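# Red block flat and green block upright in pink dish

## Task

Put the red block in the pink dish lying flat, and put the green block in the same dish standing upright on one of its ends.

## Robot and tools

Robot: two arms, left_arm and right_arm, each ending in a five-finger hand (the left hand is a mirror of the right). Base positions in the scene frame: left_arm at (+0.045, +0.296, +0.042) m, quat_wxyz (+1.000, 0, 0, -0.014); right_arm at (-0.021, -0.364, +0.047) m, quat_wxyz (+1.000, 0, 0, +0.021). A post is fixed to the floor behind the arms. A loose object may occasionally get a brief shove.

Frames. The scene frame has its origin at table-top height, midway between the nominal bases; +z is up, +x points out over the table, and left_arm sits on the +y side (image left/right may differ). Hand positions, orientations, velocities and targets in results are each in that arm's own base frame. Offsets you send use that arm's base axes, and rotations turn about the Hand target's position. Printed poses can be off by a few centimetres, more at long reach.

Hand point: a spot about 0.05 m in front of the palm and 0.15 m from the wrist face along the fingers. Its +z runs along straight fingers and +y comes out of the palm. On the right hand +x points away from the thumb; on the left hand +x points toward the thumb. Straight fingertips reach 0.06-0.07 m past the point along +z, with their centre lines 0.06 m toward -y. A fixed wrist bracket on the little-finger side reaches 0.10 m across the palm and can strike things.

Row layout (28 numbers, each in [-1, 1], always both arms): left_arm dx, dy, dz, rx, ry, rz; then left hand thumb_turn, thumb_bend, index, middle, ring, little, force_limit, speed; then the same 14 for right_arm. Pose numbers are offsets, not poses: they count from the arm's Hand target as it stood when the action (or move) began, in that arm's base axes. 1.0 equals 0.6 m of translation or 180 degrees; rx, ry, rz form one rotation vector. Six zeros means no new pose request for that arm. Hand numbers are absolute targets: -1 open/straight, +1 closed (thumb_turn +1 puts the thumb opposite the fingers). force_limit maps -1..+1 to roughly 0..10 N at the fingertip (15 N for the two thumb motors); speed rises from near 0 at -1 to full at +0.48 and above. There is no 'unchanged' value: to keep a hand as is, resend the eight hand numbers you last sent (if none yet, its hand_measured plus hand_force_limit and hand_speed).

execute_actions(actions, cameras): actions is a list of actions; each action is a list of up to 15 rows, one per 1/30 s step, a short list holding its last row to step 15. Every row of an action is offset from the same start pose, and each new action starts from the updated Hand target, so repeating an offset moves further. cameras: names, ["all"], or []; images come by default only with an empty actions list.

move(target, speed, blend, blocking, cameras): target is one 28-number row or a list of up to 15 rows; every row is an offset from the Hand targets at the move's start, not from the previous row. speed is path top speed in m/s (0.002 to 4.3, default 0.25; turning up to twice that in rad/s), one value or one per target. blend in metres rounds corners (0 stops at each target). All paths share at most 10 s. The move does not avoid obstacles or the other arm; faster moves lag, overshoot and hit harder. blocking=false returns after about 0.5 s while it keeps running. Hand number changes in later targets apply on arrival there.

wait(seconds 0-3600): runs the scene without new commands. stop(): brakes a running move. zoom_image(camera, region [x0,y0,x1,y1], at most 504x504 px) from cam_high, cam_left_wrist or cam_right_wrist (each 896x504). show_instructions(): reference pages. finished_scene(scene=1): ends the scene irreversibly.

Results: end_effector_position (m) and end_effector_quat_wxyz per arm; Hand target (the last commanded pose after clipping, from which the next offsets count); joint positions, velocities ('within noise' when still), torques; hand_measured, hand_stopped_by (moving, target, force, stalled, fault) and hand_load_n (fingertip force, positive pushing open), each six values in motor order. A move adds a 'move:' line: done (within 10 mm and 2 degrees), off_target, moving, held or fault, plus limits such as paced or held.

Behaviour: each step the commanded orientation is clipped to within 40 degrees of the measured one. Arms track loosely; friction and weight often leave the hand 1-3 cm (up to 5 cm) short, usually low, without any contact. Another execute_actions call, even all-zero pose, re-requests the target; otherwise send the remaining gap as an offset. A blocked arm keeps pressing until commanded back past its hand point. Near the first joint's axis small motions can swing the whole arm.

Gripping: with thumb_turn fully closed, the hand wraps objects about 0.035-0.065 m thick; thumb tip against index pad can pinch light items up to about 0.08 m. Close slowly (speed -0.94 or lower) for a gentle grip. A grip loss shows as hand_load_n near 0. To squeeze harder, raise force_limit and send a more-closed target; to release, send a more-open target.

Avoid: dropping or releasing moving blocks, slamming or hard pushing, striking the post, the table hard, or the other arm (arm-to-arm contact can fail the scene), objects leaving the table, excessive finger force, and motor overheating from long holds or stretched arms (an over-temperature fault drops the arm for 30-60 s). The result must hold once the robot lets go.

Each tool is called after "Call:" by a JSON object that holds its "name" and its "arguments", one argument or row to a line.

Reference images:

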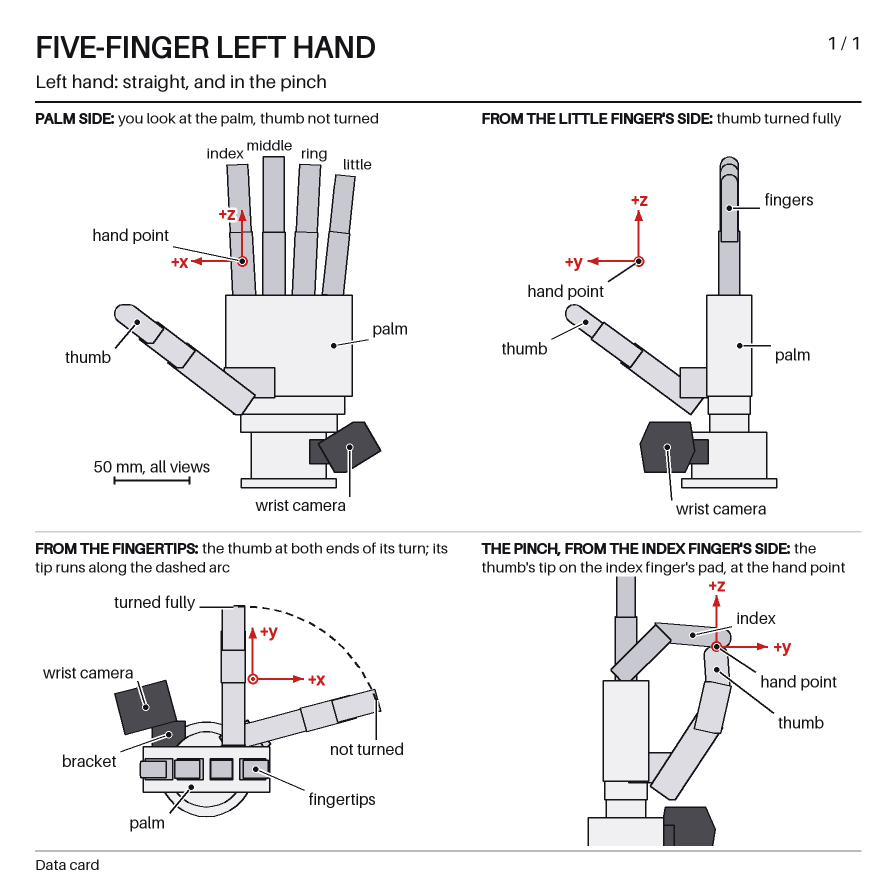

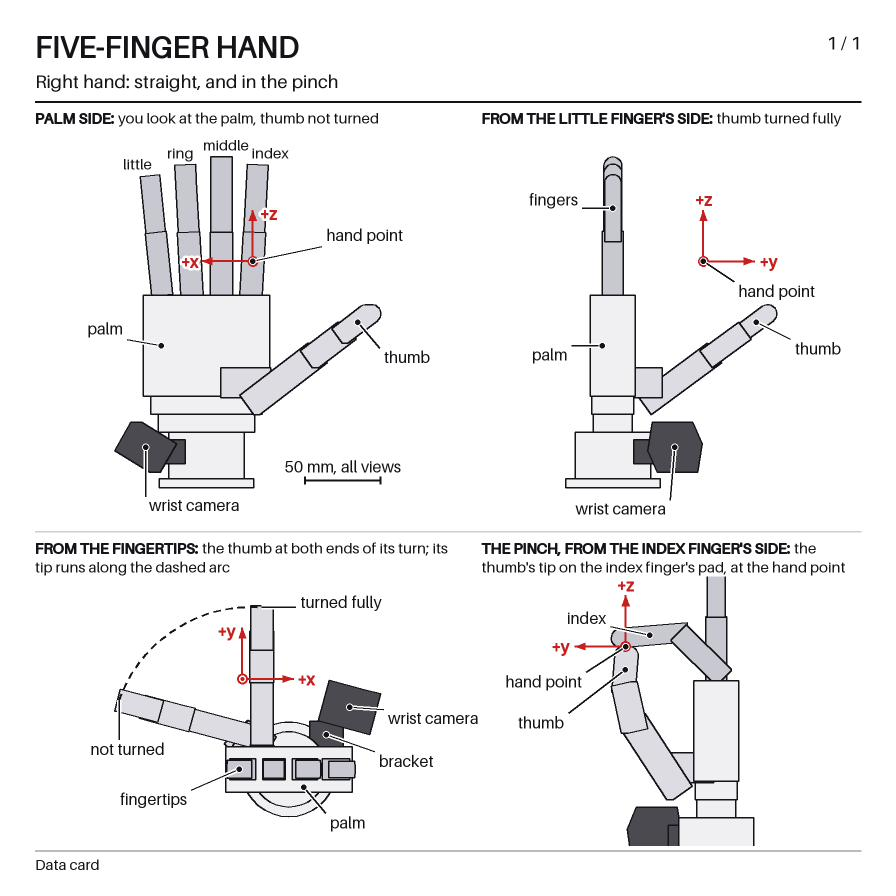

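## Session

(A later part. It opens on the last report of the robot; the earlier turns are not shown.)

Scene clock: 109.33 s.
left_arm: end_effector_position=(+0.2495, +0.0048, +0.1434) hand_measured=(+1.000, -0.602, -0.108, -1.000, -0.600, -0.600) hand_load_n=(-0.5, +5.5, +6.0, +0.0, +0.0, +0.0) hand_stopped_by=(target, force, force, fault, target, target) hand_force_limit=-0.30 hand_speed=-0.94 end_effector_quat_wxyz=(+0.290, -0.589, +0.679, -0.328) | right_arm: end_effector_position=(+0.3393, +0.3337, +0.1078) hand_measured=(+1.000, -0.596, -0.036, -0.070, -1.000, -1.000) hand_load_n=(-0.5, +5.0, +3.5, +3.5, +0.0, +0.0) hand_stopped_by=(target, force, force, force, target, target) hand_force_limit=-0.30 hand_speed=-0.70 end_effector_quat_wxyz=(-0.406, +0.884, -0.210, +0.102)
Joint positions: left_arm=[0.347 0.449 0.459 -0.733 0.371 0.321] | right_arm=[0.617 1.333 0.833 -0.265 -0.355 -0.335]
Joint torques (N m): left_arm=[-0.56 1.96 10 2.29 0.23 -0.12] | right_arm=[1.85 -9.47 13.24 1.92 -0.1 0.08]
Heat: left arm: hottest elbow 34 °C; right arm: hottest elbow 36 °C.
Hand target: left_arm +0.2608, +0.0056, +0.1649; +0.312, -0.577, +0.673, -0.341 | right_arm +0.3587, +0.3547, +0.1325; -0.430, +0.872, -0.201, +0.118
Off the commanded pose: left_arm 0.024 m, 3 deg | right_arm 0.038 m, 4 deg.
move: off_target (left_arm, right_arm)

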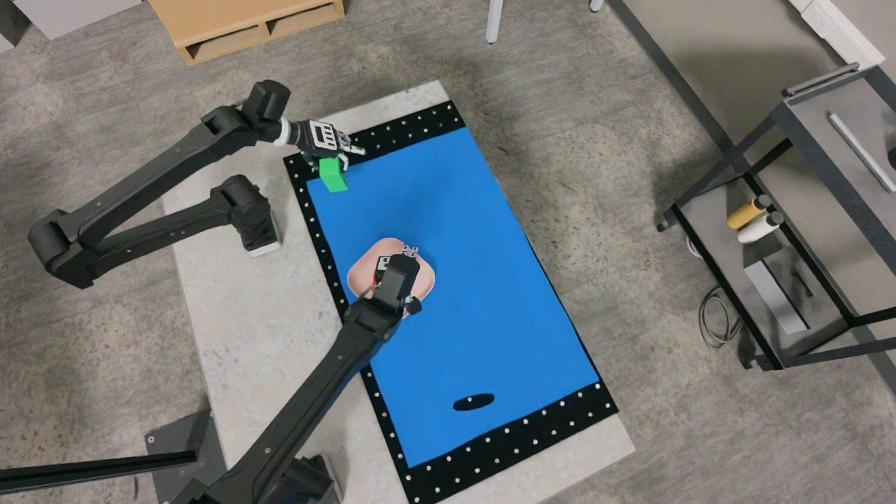

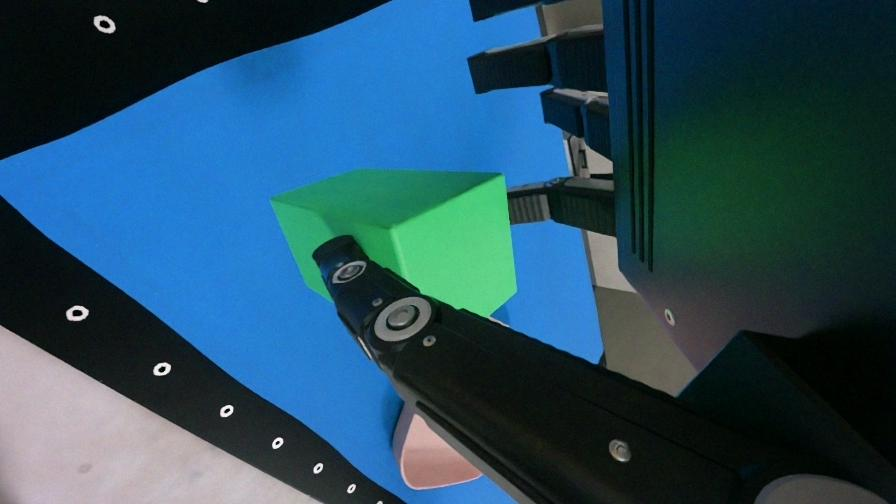

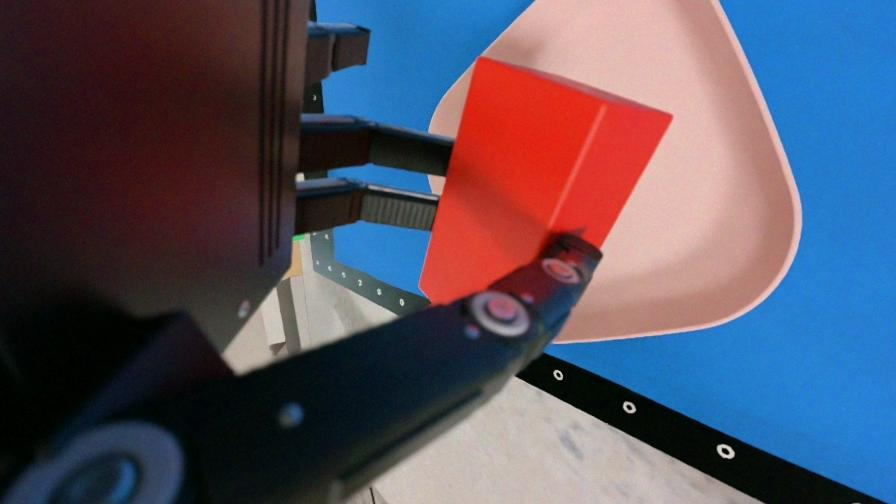

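Call:
{"name": "move", "arguments": {
  "target": [
    [0,0,0,0,0,0,1,0.1,0.2,-0.6,-0.6,-0.6,-0.3,-0.94,-0.0022,0.0467,0,0.0146,0,0,1,0.1,0.2,0.2,-1,-1,-0.3,-0.7],
    [0,0,0,0,0,0,1,0.1,0.2,-0.6,-0.6,-0.6,-0.3,-0.94,-0.0022,0.0467,-0.08,0.0146,0,0,1,0.1,0.2,0.2,-1,-1,-0.3,-0.7]
  ],
  "speed": 0.08,
  "cameras": ["all"]
}}

Call:
{"name": "zoom_image", "arguments": {
  "camera": "cam_high",
  "region": [320, 200, 480, 350]
}}

Scene clock: 112.70 s.
left_arm: end_effector_position=(+0.2495, +0.0048, +0.1434) hand_measured=(+1.000, -0.602, -0.108, -1.000, -0.600, -0.600) hand_load_n=(-0.5, +5.0, +6.0, +0.0, +0.0, +0.0) hand_stopped_by=(target, force, force, fault, target, target) hand_force_limit=-0.30 hand_speed=-0.94 end_effector_quat_wxyz=(+0.290, -0.589, +0.679, -0.328) | right_arm: end_effector_position=(+0.3609, +0.3776, +0.0883) hand_measured=(+1.000, -0.596, -0.036, -0.070, -1.000, -1.000) hand_load_n=(-0.5, +5.0, +3.5, +3.0, +0.0, +0.0) hand_stopped_by=(target, force, force, force, target, target) hand_force_limit=-0.30 hand_speed=-0.70 end_effector_quat_wxyz=(-0.446, +0.864, -0.205, +0.116)
Joint positions: left_arm=[0.347 0.449 0.459 -0.733 0.371 0.321] | right_arm=[0.659 1.453 0.841 -0.047 -0.344 -0.276]
Joint torques (N m): left_arm=[-0.56 1.96 10 2.28 0.23 -0.12] | right_arm=[1.55 -10.99 7.75 2.21 -0.04 0.05]
Heat: left arm: hottest elbow 34 °C; right arm: hottest elbow 36 °C.
Hand target: left_arm +0.2608, +0.0056, +0.1649; +0.312, -0.577, +0.673, -0.341 | right_arm +0.3575, +0.3828, +0.0847; -0.450, +0.862, -0.204, +0.114
Off the commanded pose: left_arm 0.024 m, 3 deg | right_arm 0.007 m, 1 deg.
move: done

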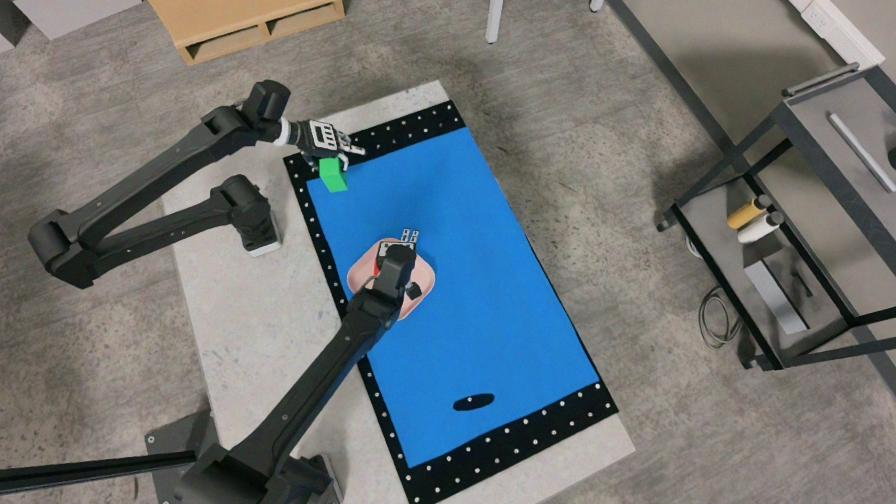

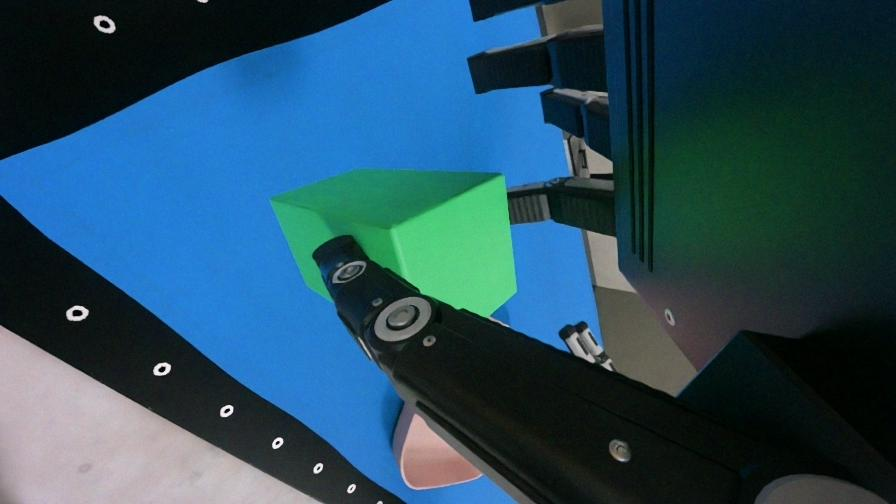

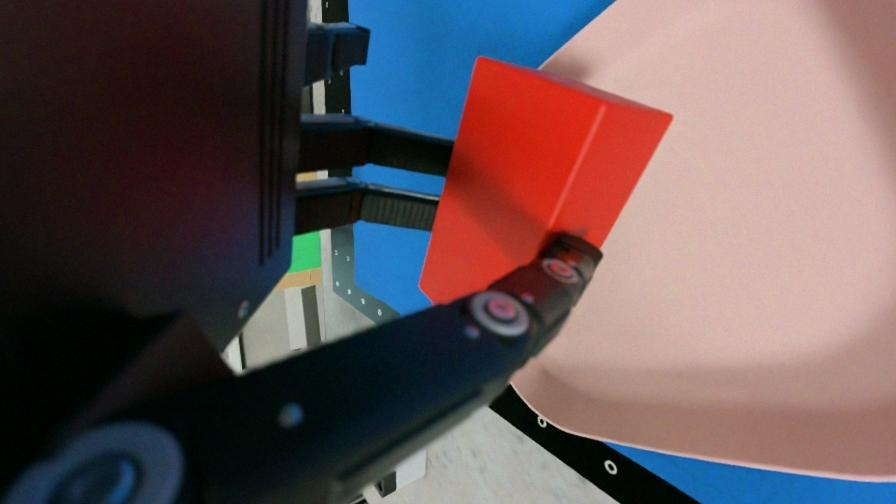

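Scaled by 3.150 from the camera's image (finer frame: 1280x720).

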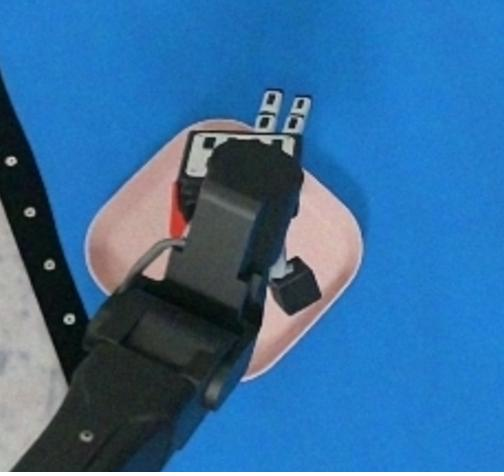

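Call:
{"name": "move", "arguments": {
  "target": [0,0,0,0,0,0,1,0.1,0.2,-0.6,-0.6,-0.6,-0.3,-0.94,-0.0345,-0.0357,-0.04,-0.014,0.0167,0.0024,1,0.1,0.2,0.2,-1,-1,-0.3,-0.7],
  "speed": 0.06,
  "cameras": ["all"]
}}

Call:
{"name": "zoom_image", "arguments": {
  "camera": "cam_high",
  "region": [320, 200, 480, 350]
}}

Scene clock: 115.20 s.
left_arm: end_effector_position=(+0.2495, +0.0048, +0.1434) hand_measured=(+1.000, -0.602, -0.108, -1.000, -0.600, -0.600) hand_load_n=(-0.5, +5.5, +6.0, +0.0, +0.0, +0.0) hand_stopped_by=(target, force, force, fault, target, target) hand_force_limit=-0.30 hand_speed=-0.94 end_effector_quat_wxyz=(+0.290, -0.589, +0.679, -0.328) | right_arm: end_effector_position=(+0.3409, +0.3640, +0.0640) hand_measured=(+1.000, -0.596, -0.036, -0.070, -1.000, -1.000) hand_load_n=(-0.5, +5.5, +3.5, +3.5, +0.0, +0.0) hand_stopped_by=(target, force, force, force, target, target) hand_force_limit=-0.30 hand_speed=-0.70 end_effector_quat_wxyz=(-0.429, +0.873, -0.210, +0.097)
Joint positions: left_arm=[0.347 0.449 0.459 -0.733 0.371 0.321] | right_arm=[0.659 1.453 0.787 -0.047 -0.352 -0.276]
Joint torques (N m): left_arm=[-0.56 1.9 10 2.28 0.23 -0.12] | right_arm=[0.62 -11.16 7.23 1.09 -0.23 -0.08]
Heat: left arm: hottest elbow 34 °C; right arm: hottest elbow 36 °C.
Hand target: left_arm +0.2608, +0.0056, +0.1649; +0.312, -0.577, +0.673, -0.341 | right_arm +0.3367, +0.3614, +0.0606; -0.426, +0.875, -0.210, +0.094
Off the commanded pose: left_arm 0.024 m, 3 deg | right_arm 0.006 m, 1 deg.
move: done

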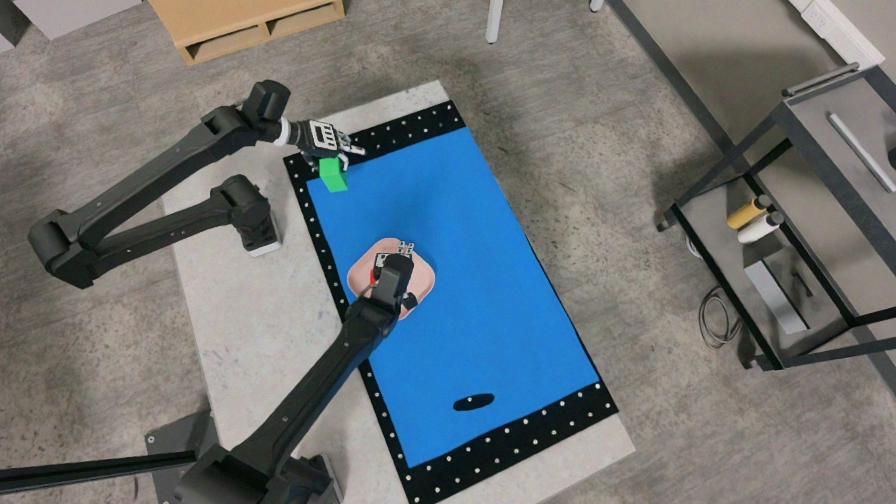

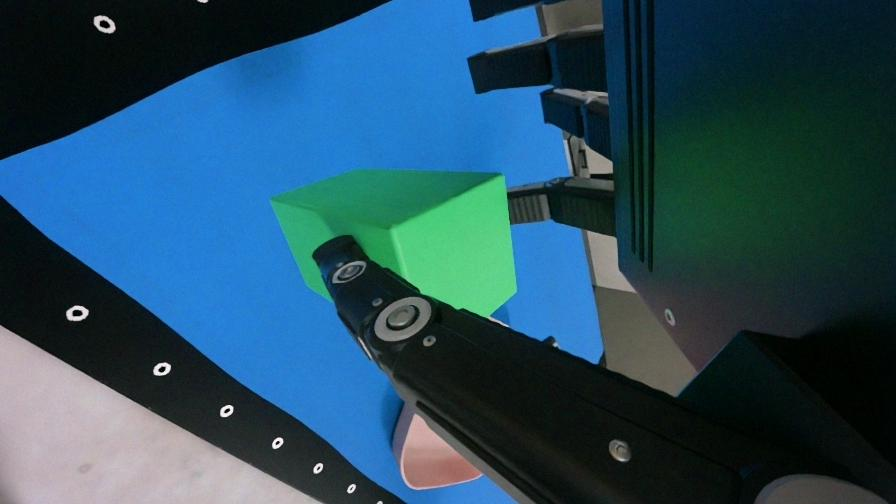

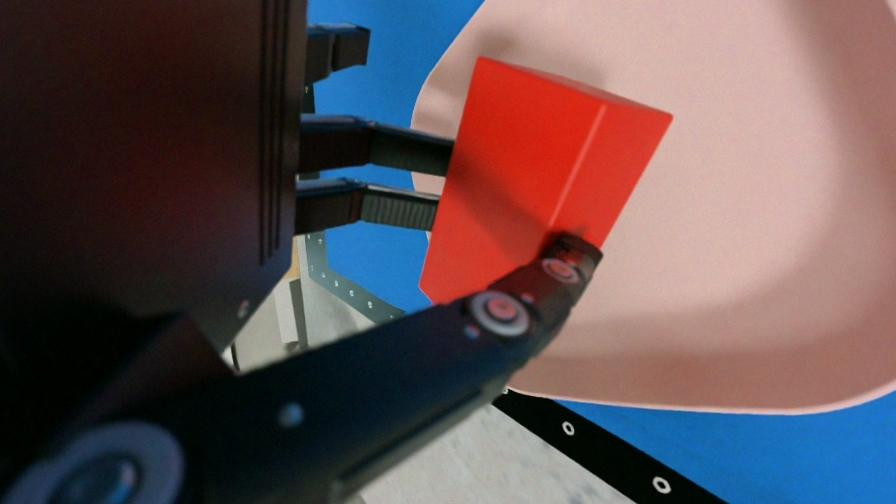

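Scaled by 3.150 from the camera's image (finer frame: 1280x720).

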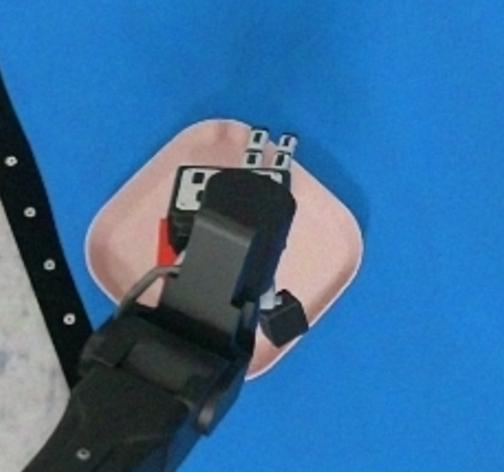

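Call:
{"name": "move", "arguments": {
  "target": [0,0,0,0,0,0,1,0.1,0.2,-0.6,-0.6,-0.6,-0.3,-0.94,-0.0067,-0.0043,-0.045,0,0,0,1,0.1,0.2,0.2,-1,-1,-0.3,-0.7],
  "speed": 0.05,
  "cameras": ["cam_high","cam_right_wrist"]
}}

Call:
{"name": "zoom_image", "arguments": {
  "camera": "cam_high",
  "region": [320, 200, 480, 350]
}}

Scene clock: 117.73 s.
left_arm: end_effector_position=(+0.2495, +0.0048, +0.1434) hand_measured=(+1.000, -0.602, -0.108, -1.000, -0.600, -0.600) hand_load_n=(-0.5, +5.5, +6.0, +0.0, +0.0, +0.0) hand_stopped_by=(target, force, force, fault, target, target) hand_force_limit=-0.30 hand_speed=-0.94 end_effector_quat_wxyz=(+0.290, -0.589, +0.679, -0.328) | right_arm: end_effector_position=(+0.3330, +0.3579, +0.0375) hand_measured=(+1.000, -0.596, -0.036, -0.070, -1.000, -1.000) hand_load_n=(-1.0, +5.5, +3.5, +3.0, +0.0, +0.0) hand_stopped_by=(target, force, force, force, target, target) hand_force_limit=-0.30 hand_speed=-0.70 end_effector_quat_wxyz=(-0.422, +0.876, -0.213, +0.092)
Joint positions: left_arm=[0.347 0.449 0.459 -0.733 0.371 0.321] | right_arm=[0.659 1.487 0.743 0.014 -0.352 -0.276]
Joint torques (N m): left_arm=[-0.56 1.96 10 2.28 0.23 -0.12] | right_arm=[0.91 -10.58 6.89 1.96 -0.2 -0.09]
Heat: left arm: hottest elbow 35 °C; right arm: hottest elbow 36 °C.
Hand target: left_arm +0.2608, +0.0056, +0.1649; +0.312, -0.577, +0.673, -0.341 | right_arm +0.3326, +0.3588, +0.0335; -0.426, +0.875, -0.210, +0.094
Off the commanded pose: left_arm 0.024 m, 3 deg | right_arm 0.004 m, 1 deg.
move: done

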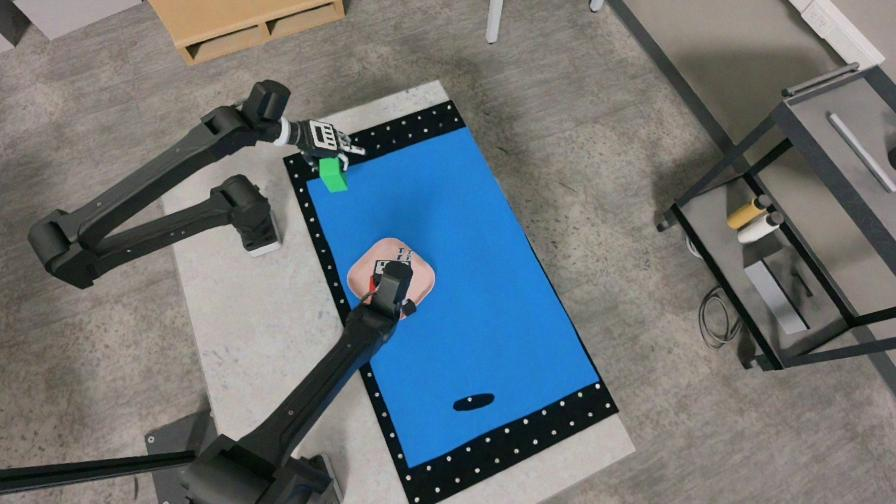

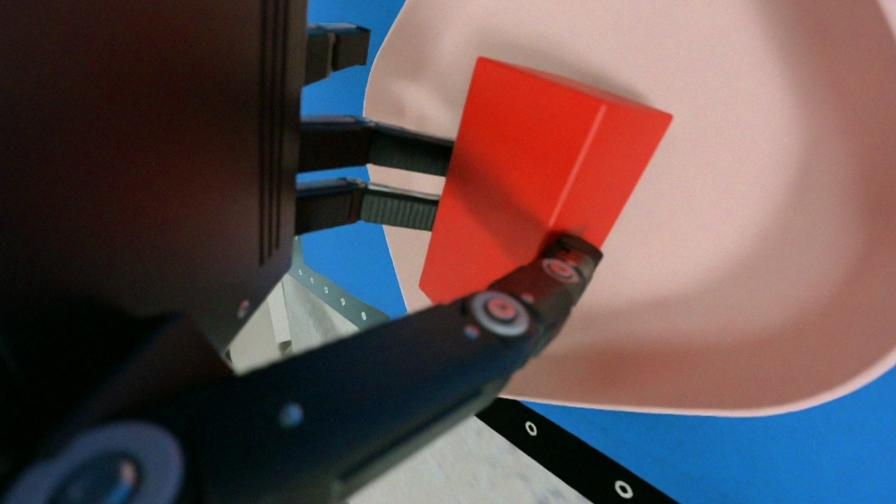

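Scaled by 3.150 from the camera's image (finer frame: 1280x720).

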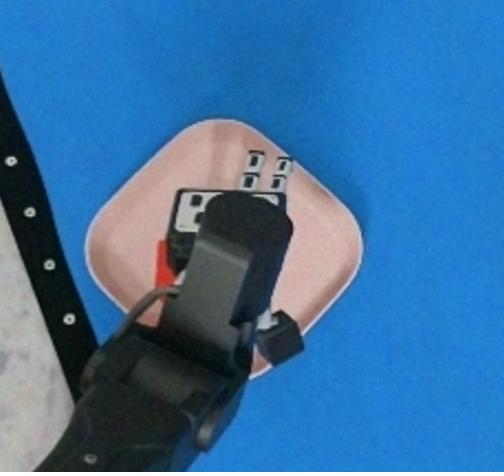

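Call:
{"name": "zoom_image", "arguments": {
  "camera": "cam_right_wrist",
  "region": [440, 30, 860, 430]
}}

Call:
{"name": "move", "arguments": {
  "target": [0,0,0,0,0,0,1,0.1,0.2,-0.6,-0.6,-0.6,-0.3,-0.94,0.0067,0.0067,-0.0133,0,0,0,1,0.1,0.2,0.2,-1,-1,-0.3,-0.7],
  "speed": 0.03,
  "cameras": ["cam_high","cam_right_wrist"]
}}

Call:
{"name": "zoom_image", "arguments": {
  "camera": "cam_right_wrist",
  "region": [440, 30, 860, 430]
}}

Scaled by 1.200 from the camera's image (finer frame: 1280x720).

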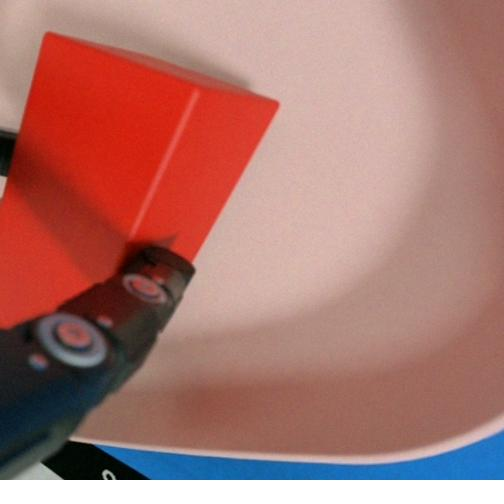

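Scene clock: 119.63 s.
left_arm: end_effector_position=(+0.2495, +0.0048, +0.1434) hand_measured=(+1.000, -0.602, -0.108, -1.000, -0.600, -0.600) hand_load_n=(-0.5, +5.0, +6.0, +0.0, +0.0, +0.0) hand_stopped_by=(target, force, force, fault, target, target) hand_force_limit=-0.30 hand_speed=-0.94 end_effector_quat_wxyz=(+0.290, -0.589, +0.679, -0.328) | right_arm: end_effector_position=(+0.3351, +0.3595, +0.0279) hand_measured=(+1.000, -0.596, -0.036, -0.070, -1.000, -1.000) hand_load_n=(-0.5, +5.0, +3.5, +3.5, +0.0, +0.0) hand_stopped_by=(target, force, force, force, target, target) hand_force_limit=-0.30 hand_speed=-0.70 end_effector_quat_wxyz=(-0.421, +0.877, -0.213, +0.091)
Joint positions: left_arm=[0.347 0.449 0.459 -0.733 0.371 0.321] | right_arm=[0.659 1.516 0.743 0.039 -0.352 -0.276]
Joint torques (N m): left_arm=[-0.56 1.96 10 2.28 0.23 -0.12] | right_arm=[1.08 -10.46 7.36 2 -0.14 -0.05]
Heat: left arm: hottest elbow 35 °C; right arm: hottest elbow 36 °C.
Hand target: left_arm +0.2608, +0.0056, +0.1649; +0.312, -0.577, +0.673, -0.341 | right_arm +0.3366, +0.3627, +0.0254; -0.425, +0.875, -0.210, +0.094
Off the commanded pose: left_arm 0.024 m, 3 deg | right_arm 0.004 m, 1 deg.
move: done

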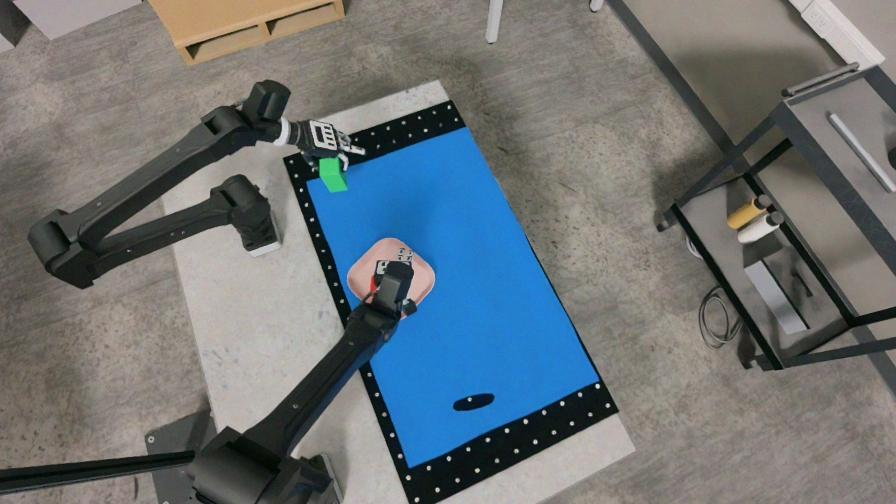

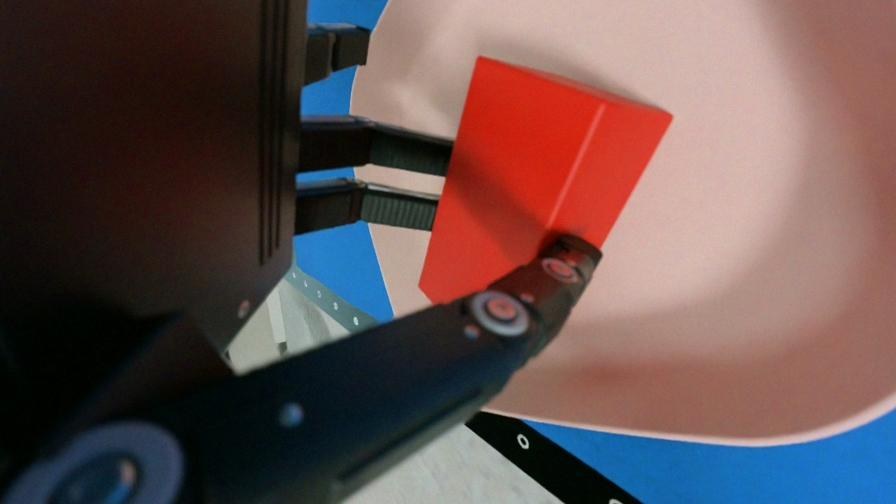

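Scaled by 1.200 from the camera's image (finer frame: 1280x720).

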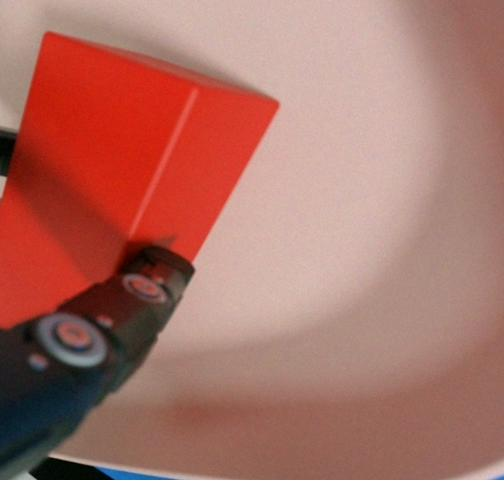

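Call:
{"name": "move", "arguments": {
  "target": [0,0,0,0,0,0,1,0.1,0.2,-0.6,-0.6,-0.6,-0.3,-0.94,0,0,-0.0083,0,0,0,1,0.1,0.2,0.2,-1,-1,-0.3,-0.7],
  "speed": 0.03,
  "cameras": ["cam_right_wrist"]
}}

Call:
{"name": "zoom_image", "arguments": {
  "camera": "cam_right_wrist",
  "region": [440, 30, 720, 310]
}}

Scene clock: 120.63 s.
left_arm: end_effector_position=(+0.2495, +0.0048, +0.1434) hand_measured=(+1.000, -0.602, -0.108, -1.000, -0.600, -0.600) hand_load_n=(-0.5, +5.5, +6.0, +0.0, +0.0, +0.0) hand_stopped_by=(target, force, force, fault, target, target) hand_force_limit=-0.30 hand_speed=-0.94 end_effector_quat_wxyz=(+0.290, -0.589, +0.679, -0.328) | right_arm: end_effector_position=(+0.3376, +0.3614, +0.0281) hand_measured=(+1.000, -0.596, -0.036, -0.070, -1.000, -1.000) hand_load_n=(-0.5, +5.0, +3.5, +3.5, +0.0, +0.0) hand_stopped_by=(target, force, force, force, target, target) hand_force_limit=-0.30 hand_speed=-0.70 end_effector_quat_wxyz=(-0.425, +0.875, -0.212, +0.095)
Joint positions: left_arm=[0.347 0.449 0.459 -0.733 0.371 0.321] | right_arm=[0.659 1.52 0.743 0.055 -0.352 -0.276]
Joint torques (N m): left_arm=[-0.56 1.9 10.02 2.29 0.23 -0.12] | right_arm=[0.97 -10.05 6.94 2.09 -0.14 -0.05]
Heat: left arm: hottest elbow 35 °C; right arm: hottest elbow 36 °C.
Hand target: left_arm +0.2608, +0.0056, +0.1649; +0.312, -0.577, +0.673, -0.341 | right_arm +0.3366, +0.3627, +0.0205; -0.425, +0.875, -0.210, +0.094
Off the commanded pose: left_arm 0.024 m, 3 deg | right_arm 0.008 m, 0 deg.
move: done

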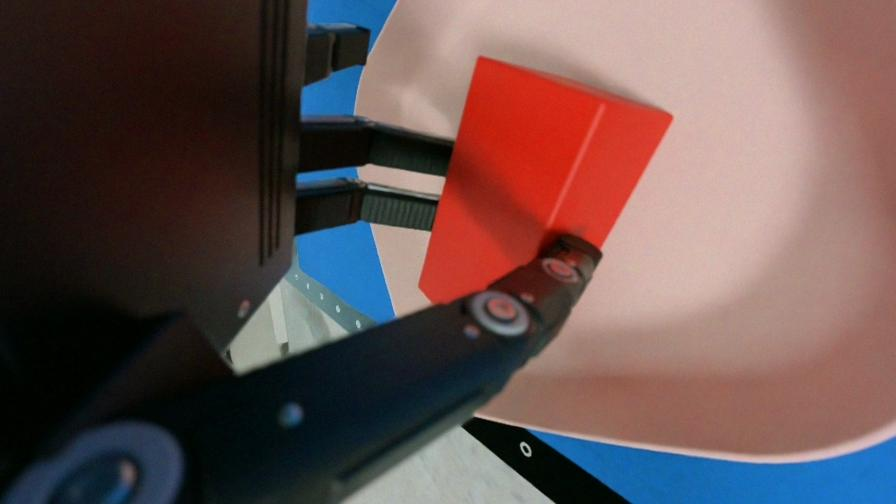

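Scaled by 1.800 from the camera's image (finer frame: 1280x720).

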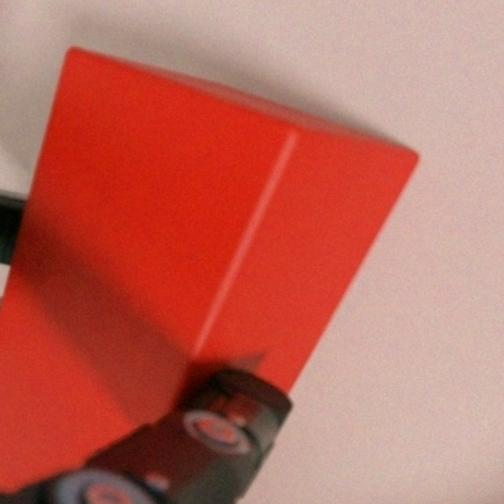

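Call:
{"name": "move", "arguments": {
  "target": [0,0,0,0,0,0,1,0.1,0.2,-0.6,-0.6,-0.6,-0.3,-0.94,0,0,-0.0067,0,0,0,1,0.1,0.2,0.2,-1,-1,-0.3,-0.7],
  "speed": 0.03,
  "cameras": ["cam_high","cam_right_wrist"]
}}

Call:
{"name": "zoom_image", "arguments": {
  "camera": "cam_right_wrist",
  "region": [440, 30, 720, 310]
}}

Scene clock: 121.70 s.
left_arm: end_effector_position=(+0.2495, +0.0048, +0.1434) hand_measured=(+1.000, -0.602, -0.108, -1.000, -0.600, -0.600) hand_load_n=(+0.0, +5.5, +6.0, +0.0, +0.0, +0.0) hand_stopped_by=(target, force, force, fault, target, target) hand_force_limit=-0.30 hand_speed=-0.94 end_effector_quat_wxyz=(+0.290, -0.589, +0.679, -0.328) | right_arm: end_effector_position=(+0.3395, +0.3630, +0.0280) hand_measured=(+1.000, -0.596, -0.036, -0.070, -1.000, -1.000) hand_load_n=(-0.5, +5.0, +3.5, +3.0, +0.0, +0.0) hand_stopped_by=(target, force, force, force, target, target) hand_force_limit=-0.30 hand_speed=-0.70 end_effector_quat_wxyz=(-0.429, +0.873, -0.210, +0.097)
Joint positions: left_arm=[0.347 0.449 0.459 -0.733 0.371 0.321] | right_arm=[0.659 1.525 0.743 0.069 -0.352 -0.276]
Joint torques (N m): left_arm=[-0.56 1.96 10 2.29 0.23 -0.12] | right_arm=[0.79 -9.7 6.52 1.87 -0.12 -0.05]
Heat: left arm: hottest elbow 35 °C; right arm: hottest elbow 36 °C.
Hand target: left_arm +0.2608, +0.0056, +0.1649; +0.312, -0.577, +0.673, -0.341 | right_arm +0.3366, +0.3627, +0.0164; -0.425, +0.875, -0.210, +0.094
Off the commanded pose: left_arm 0.024 m, 3 deg | right_arm 0.012 m, 1 deg.
move: off_target (right_arm)

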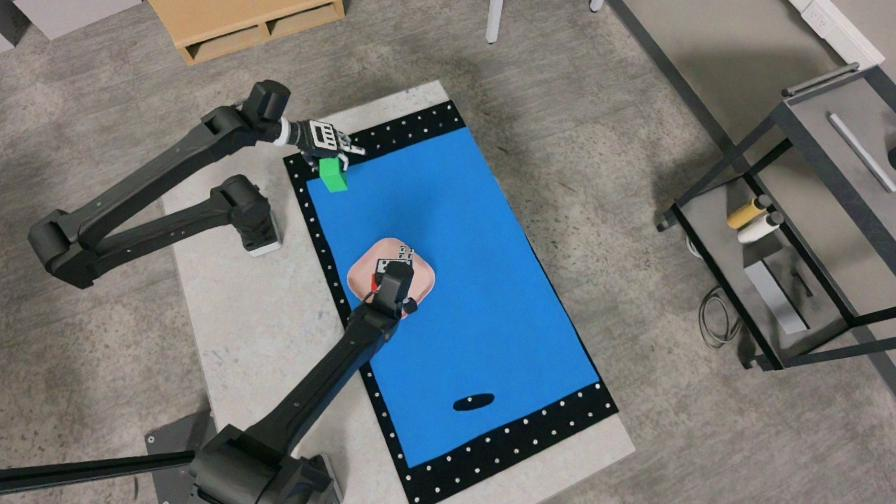

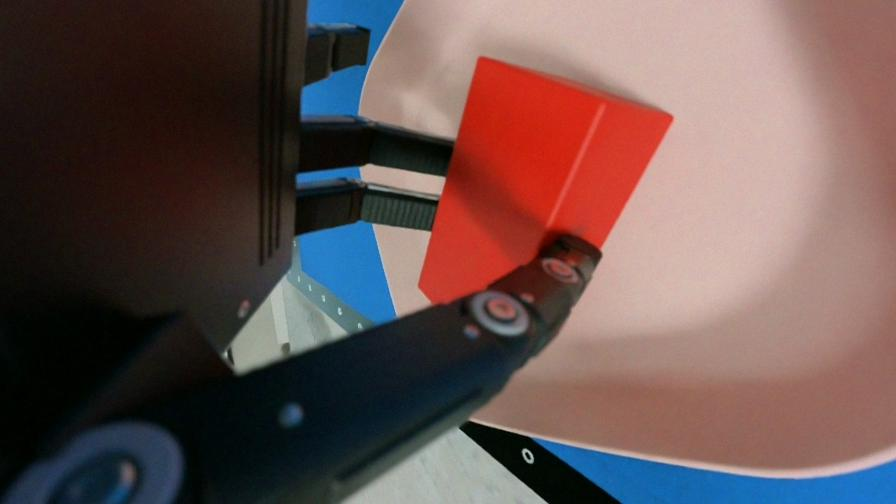

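Scaled by 1.800 from the camera's image (finer frame: 1280x720).

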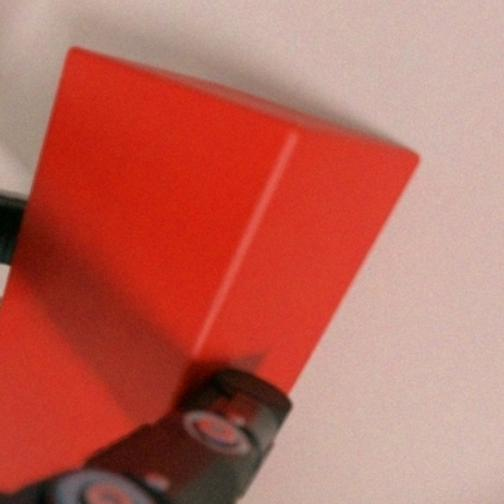

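Call:
{"name": "move", "arguments": {
  "target": [0,0,0,0,0,0,1,0.1,0.2,-0.6,-0.6,-0.6,-0.3,-0.94,0,0,0.0117,0,0,0,1,0.1,0.2,0.2,-1,-1,-0.3,-0.7],
  "speed": 0.03
}}

Call:
{"name": "move", "arguments": {
  "target": [0,0,0,0,0,0,1,0.1,0.2,-0.6,-0.6,-0.6,-0.3,-0.94,0,0,0,0,0,0,1,-1,-0.45,-0.45,-1,-1,-0.3,-0.9],
  "speed": 0.03,
  "cameras": ["cam_high","cam_right_wrist"]
}}

Call:
{"name": "zoom_image", "arguments": {
  "camera": "cam_high",
  "region": [320, 200, 480, 350]
}}

Scene clock: 123.13 s.
left_arm: end_effector_position=(+0.2495, +0.0048, +0.1434) hand_measured=(+1.000, -0.602, -0.108, -1.000, -0.600, -0.600) hand_load_n=(-0.5, +5.5, +6.0, +0.0, +0.0, +0.0) hand_stopped_by=(target, force, force, fault, target, target) hand_force_limit=-0.30 hand_speed=-0.94 end_effector_quat_wxyz=(+0.290, -0.589, +0.679, -0.328) | right_arm: end_effector_position=(+0.3395, +0.3630, +0.0281) hand_measured=(+1.000, -0.596, -0.036, -0.070, -1.000, -1.000) hand_load_n=(-0.5, +5.0, +3.5, +3.5, +0.0, +0.0) hand_stopped_by=(target, force, force, force, target, target) hand_force_limit=-0.30 hand_speed=-0.70 end_effector_quat_wxyz=(-0.429, +0.873, -0.210, +0.097)
Joint positions: left_arm=[0.347 0.449 0.459 -0.733 0.371 0.321] | right_arm=[0.659 1.525 0.743 0.07 -0.352 -0.276]
Joint torques (N m): left_arm=[-0.56 1.96 10 2.28 0.23 -0.12] | right_arm=[0.67 -10.93 7.15 1.28 -0.13 -0.08]
Heat: left arm: hottest elbow 35 °C; right arm: hottest elbow 36 °C.
Hand target: left_arm +0.2608, +0.0056, +0.1649; +0.312, -0.577, +0.673, -0.341 | right_arm +0.3366, +0.3628, +0.0234; -0.425, +0.875, -0.210, +0.094
Off the commanded pose: left_arm 0.024 m, 3 deg | right_arm 0.006 m, 1 deg.
move: done

Scene clock: 126.20 s.
left_arm: end_effector_position=(+0.2495, +0.0048, +0.1434) hand_measured=(+1.000, -0.602, -0.108, -1.000, -0.600, -0.600) hand_load_n=(-0.5, +5.5, +6.0, +0.0, +0.0, +0.0) hand_stopped_by=(target, force, force, fault, target, target) hand_force_limit=-0.30 hand_speed=-0.94 end_effector_quat_wxyz=(+0.290, -0.589, +0.679, -0.328) | right_arm: end_effector_position=(+0.3395, +0.3630, +0.0281) hand_measured=(+1.000, -1.000, -0.450, -0.450, -1.000, -1.000) hand_load_n=(+0.0, +0.0, +0.0, +0.0, +0.0, +0.0) hand_stopped_by=(target, target, target, target, target, target) hand_force_limit=-0.30 hand_speed=-0.90 end_effector_quat_wxyz=(-0.429, +0.873, -0.210, +0.097)
Joint positions: left_arm=[0.347 0.449 0.459 -0.733 0.371 0.321] | right_arm=[0.659 1.525 0.743 0.07 -0.352 -0.276]
Joint torques (N m): left_arm=[-0.56 1.9 10 2.29 0.23 -0.12] | right_arm=[0.97 -10.93 7.09 1.25 -0.13 -0.07]
Heat: left arm: hottest elbow 35 °C; right arm: hottest elbow 35 °C.
Hand target: left_arm +0.2608, +0.0056, +0.1649; +0.312, -0.577, +0.673, -0.341 | right_arm +0.3366, +0.3628, +0.0234; -0.425, +0.875, -0.210, +0.094
Off the commanded pose: left_arm 0.024 m, 3 deg | right_arm 0.005 m, 1 deg.
move: done

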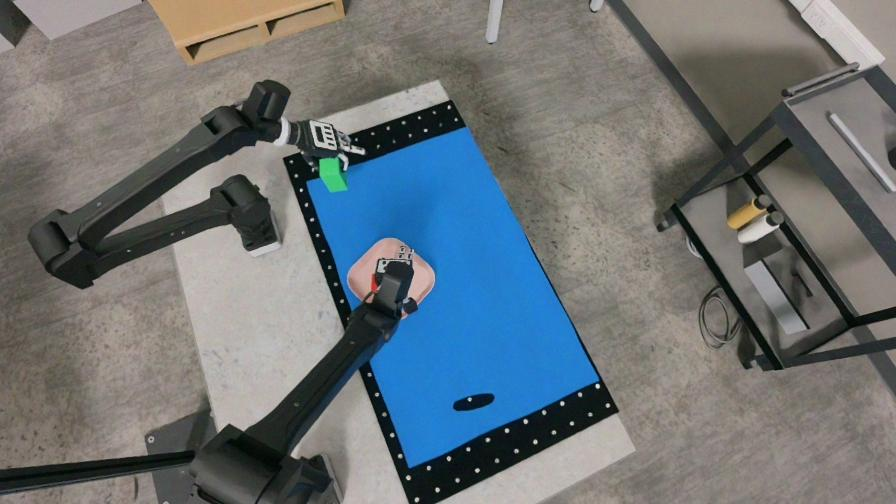

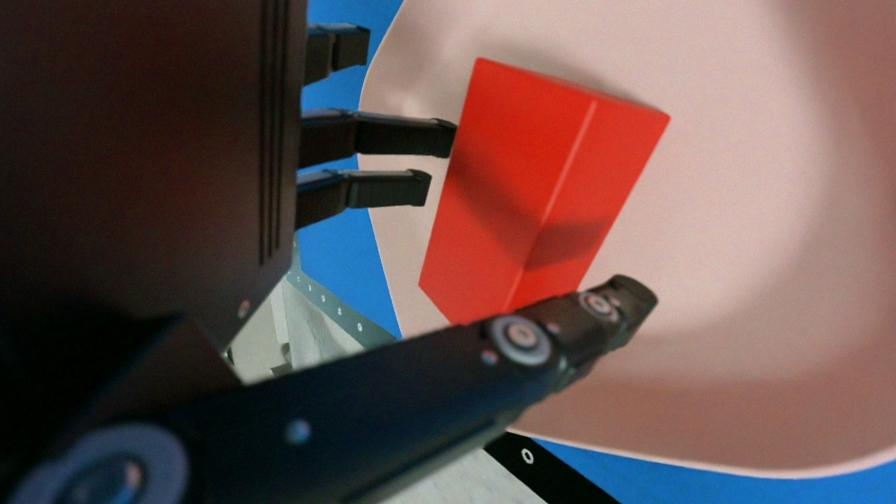

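Scaled by 3.150 from the camera's image (finer frame: 1280x720).

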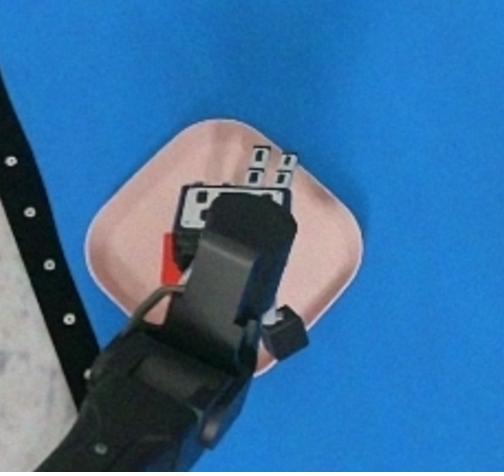

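Call:
{"name": "move", "arguments": {
  "target": [
    [0,0,0,0,0,0,1,0.1,0.2,-0.6,-0.6,-0.6,-0.3,-0.94,0.01,0.005,0.05,0,0,0,1,-1,-0.7,-0.7,-1,-1,-0.3,-0.5],
    [0,0,0,0,0,0,1,0.1,0.2,-0.6,-0.6,-0.6,-0.3,-0.94,0.01,0,0.2,0,0,0,1,-1,-0.7,-0.7,-1,-1,-0.3,-0.5]
  ],
  "speed": [0.04,0.1],
  "cameras": ["cam_high","cam_right_wrist"]
}}

Call:
{"name": "zoom_image", "arguments": {
  "camera": "cam_high",
  "region": [320, 200, 480, 350]
}}

Scene clock: 129.80 s.
left_arm: end_effector_position=(+0.2495, +0.0048, +0.1434) hand_measured=(+1.000, -0.602, -0.108, -1.000, -0.600, -0.600) hand_load_n=(-0.5, +5.5, +6.0, +0.0, +0.0, +0.0) hand_stopped_by=(target, force, force, fault, target, target) hand_force_limit=-0.30 hand_speed=-0.94 end_effector_quat_wxyz=(+0.290, -0.589, +0.679, -0.328) | right_arm: end_effector_position=(+0.3285, +0.3556, +0.1234) hand_measured=(+1.000, -1.000, -0.700, -0.700, -1.000, -1.000) hand_load_n=(+0.0, +0.0, +0.0, +0.0, +0.0, +0.0) hand_stopped_by=(target, target, target, target, target, target) hand_force_limit=-0.30 hand_speed=-0.50 end_effector_quat_wxyz=(-0.415, +0.880, -0.215, +0.083)
Joint positions: left_arm=[0.347 0.449 0.459 -0.733 0.371 0.321] | right_arm=[0.659 1.332 0.869 -0.292 -0.357 -0.276]
Joint torques (N m): left_arm=[-0.56 1.96 10.02 2.26 0.23 -0.12] | right_arm=[0.21 -10.29 12.62 0.65 -0.19 -0.13]
Heat: left arm: hottest elbow 36 °C; right arm: hottest elbow 36 °C.
Hand target: left_arm +0.2608, +0.0056, +0.1649; +0.312, -0.577, +0.673, -0.341 | right_arm +0.3427, +0.3628, +0.1437; -0.426, +0.875, -0.210, +0.094
Off the commanded pose: left_arm 0.024 m, 3 deg | right_arm 0.026 m, 2 deg.
move: off_target (right_arm)

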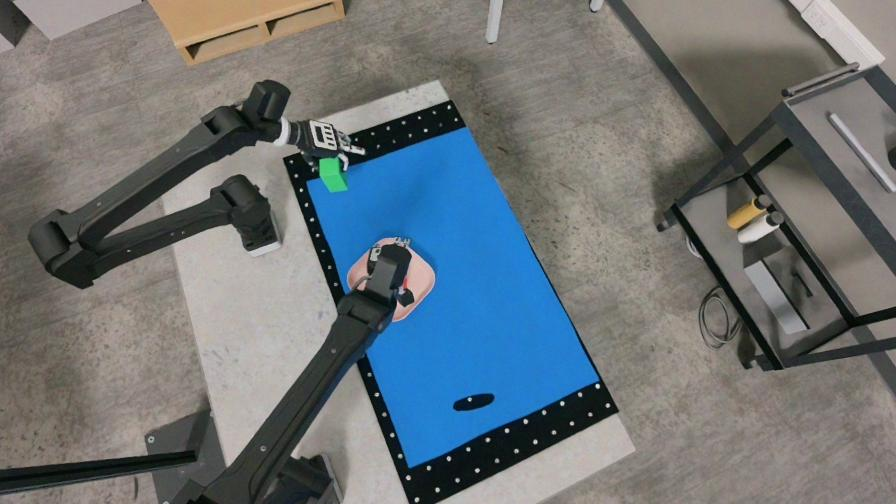

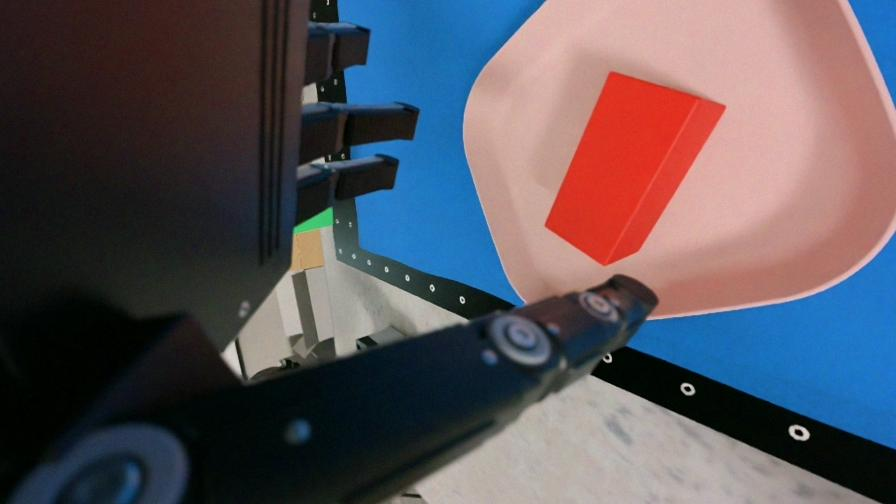

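Scaled by 3.150 from the camera's image (finer frame: 1280x720).

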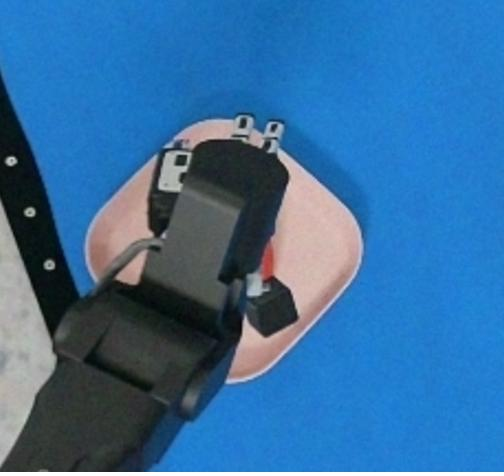

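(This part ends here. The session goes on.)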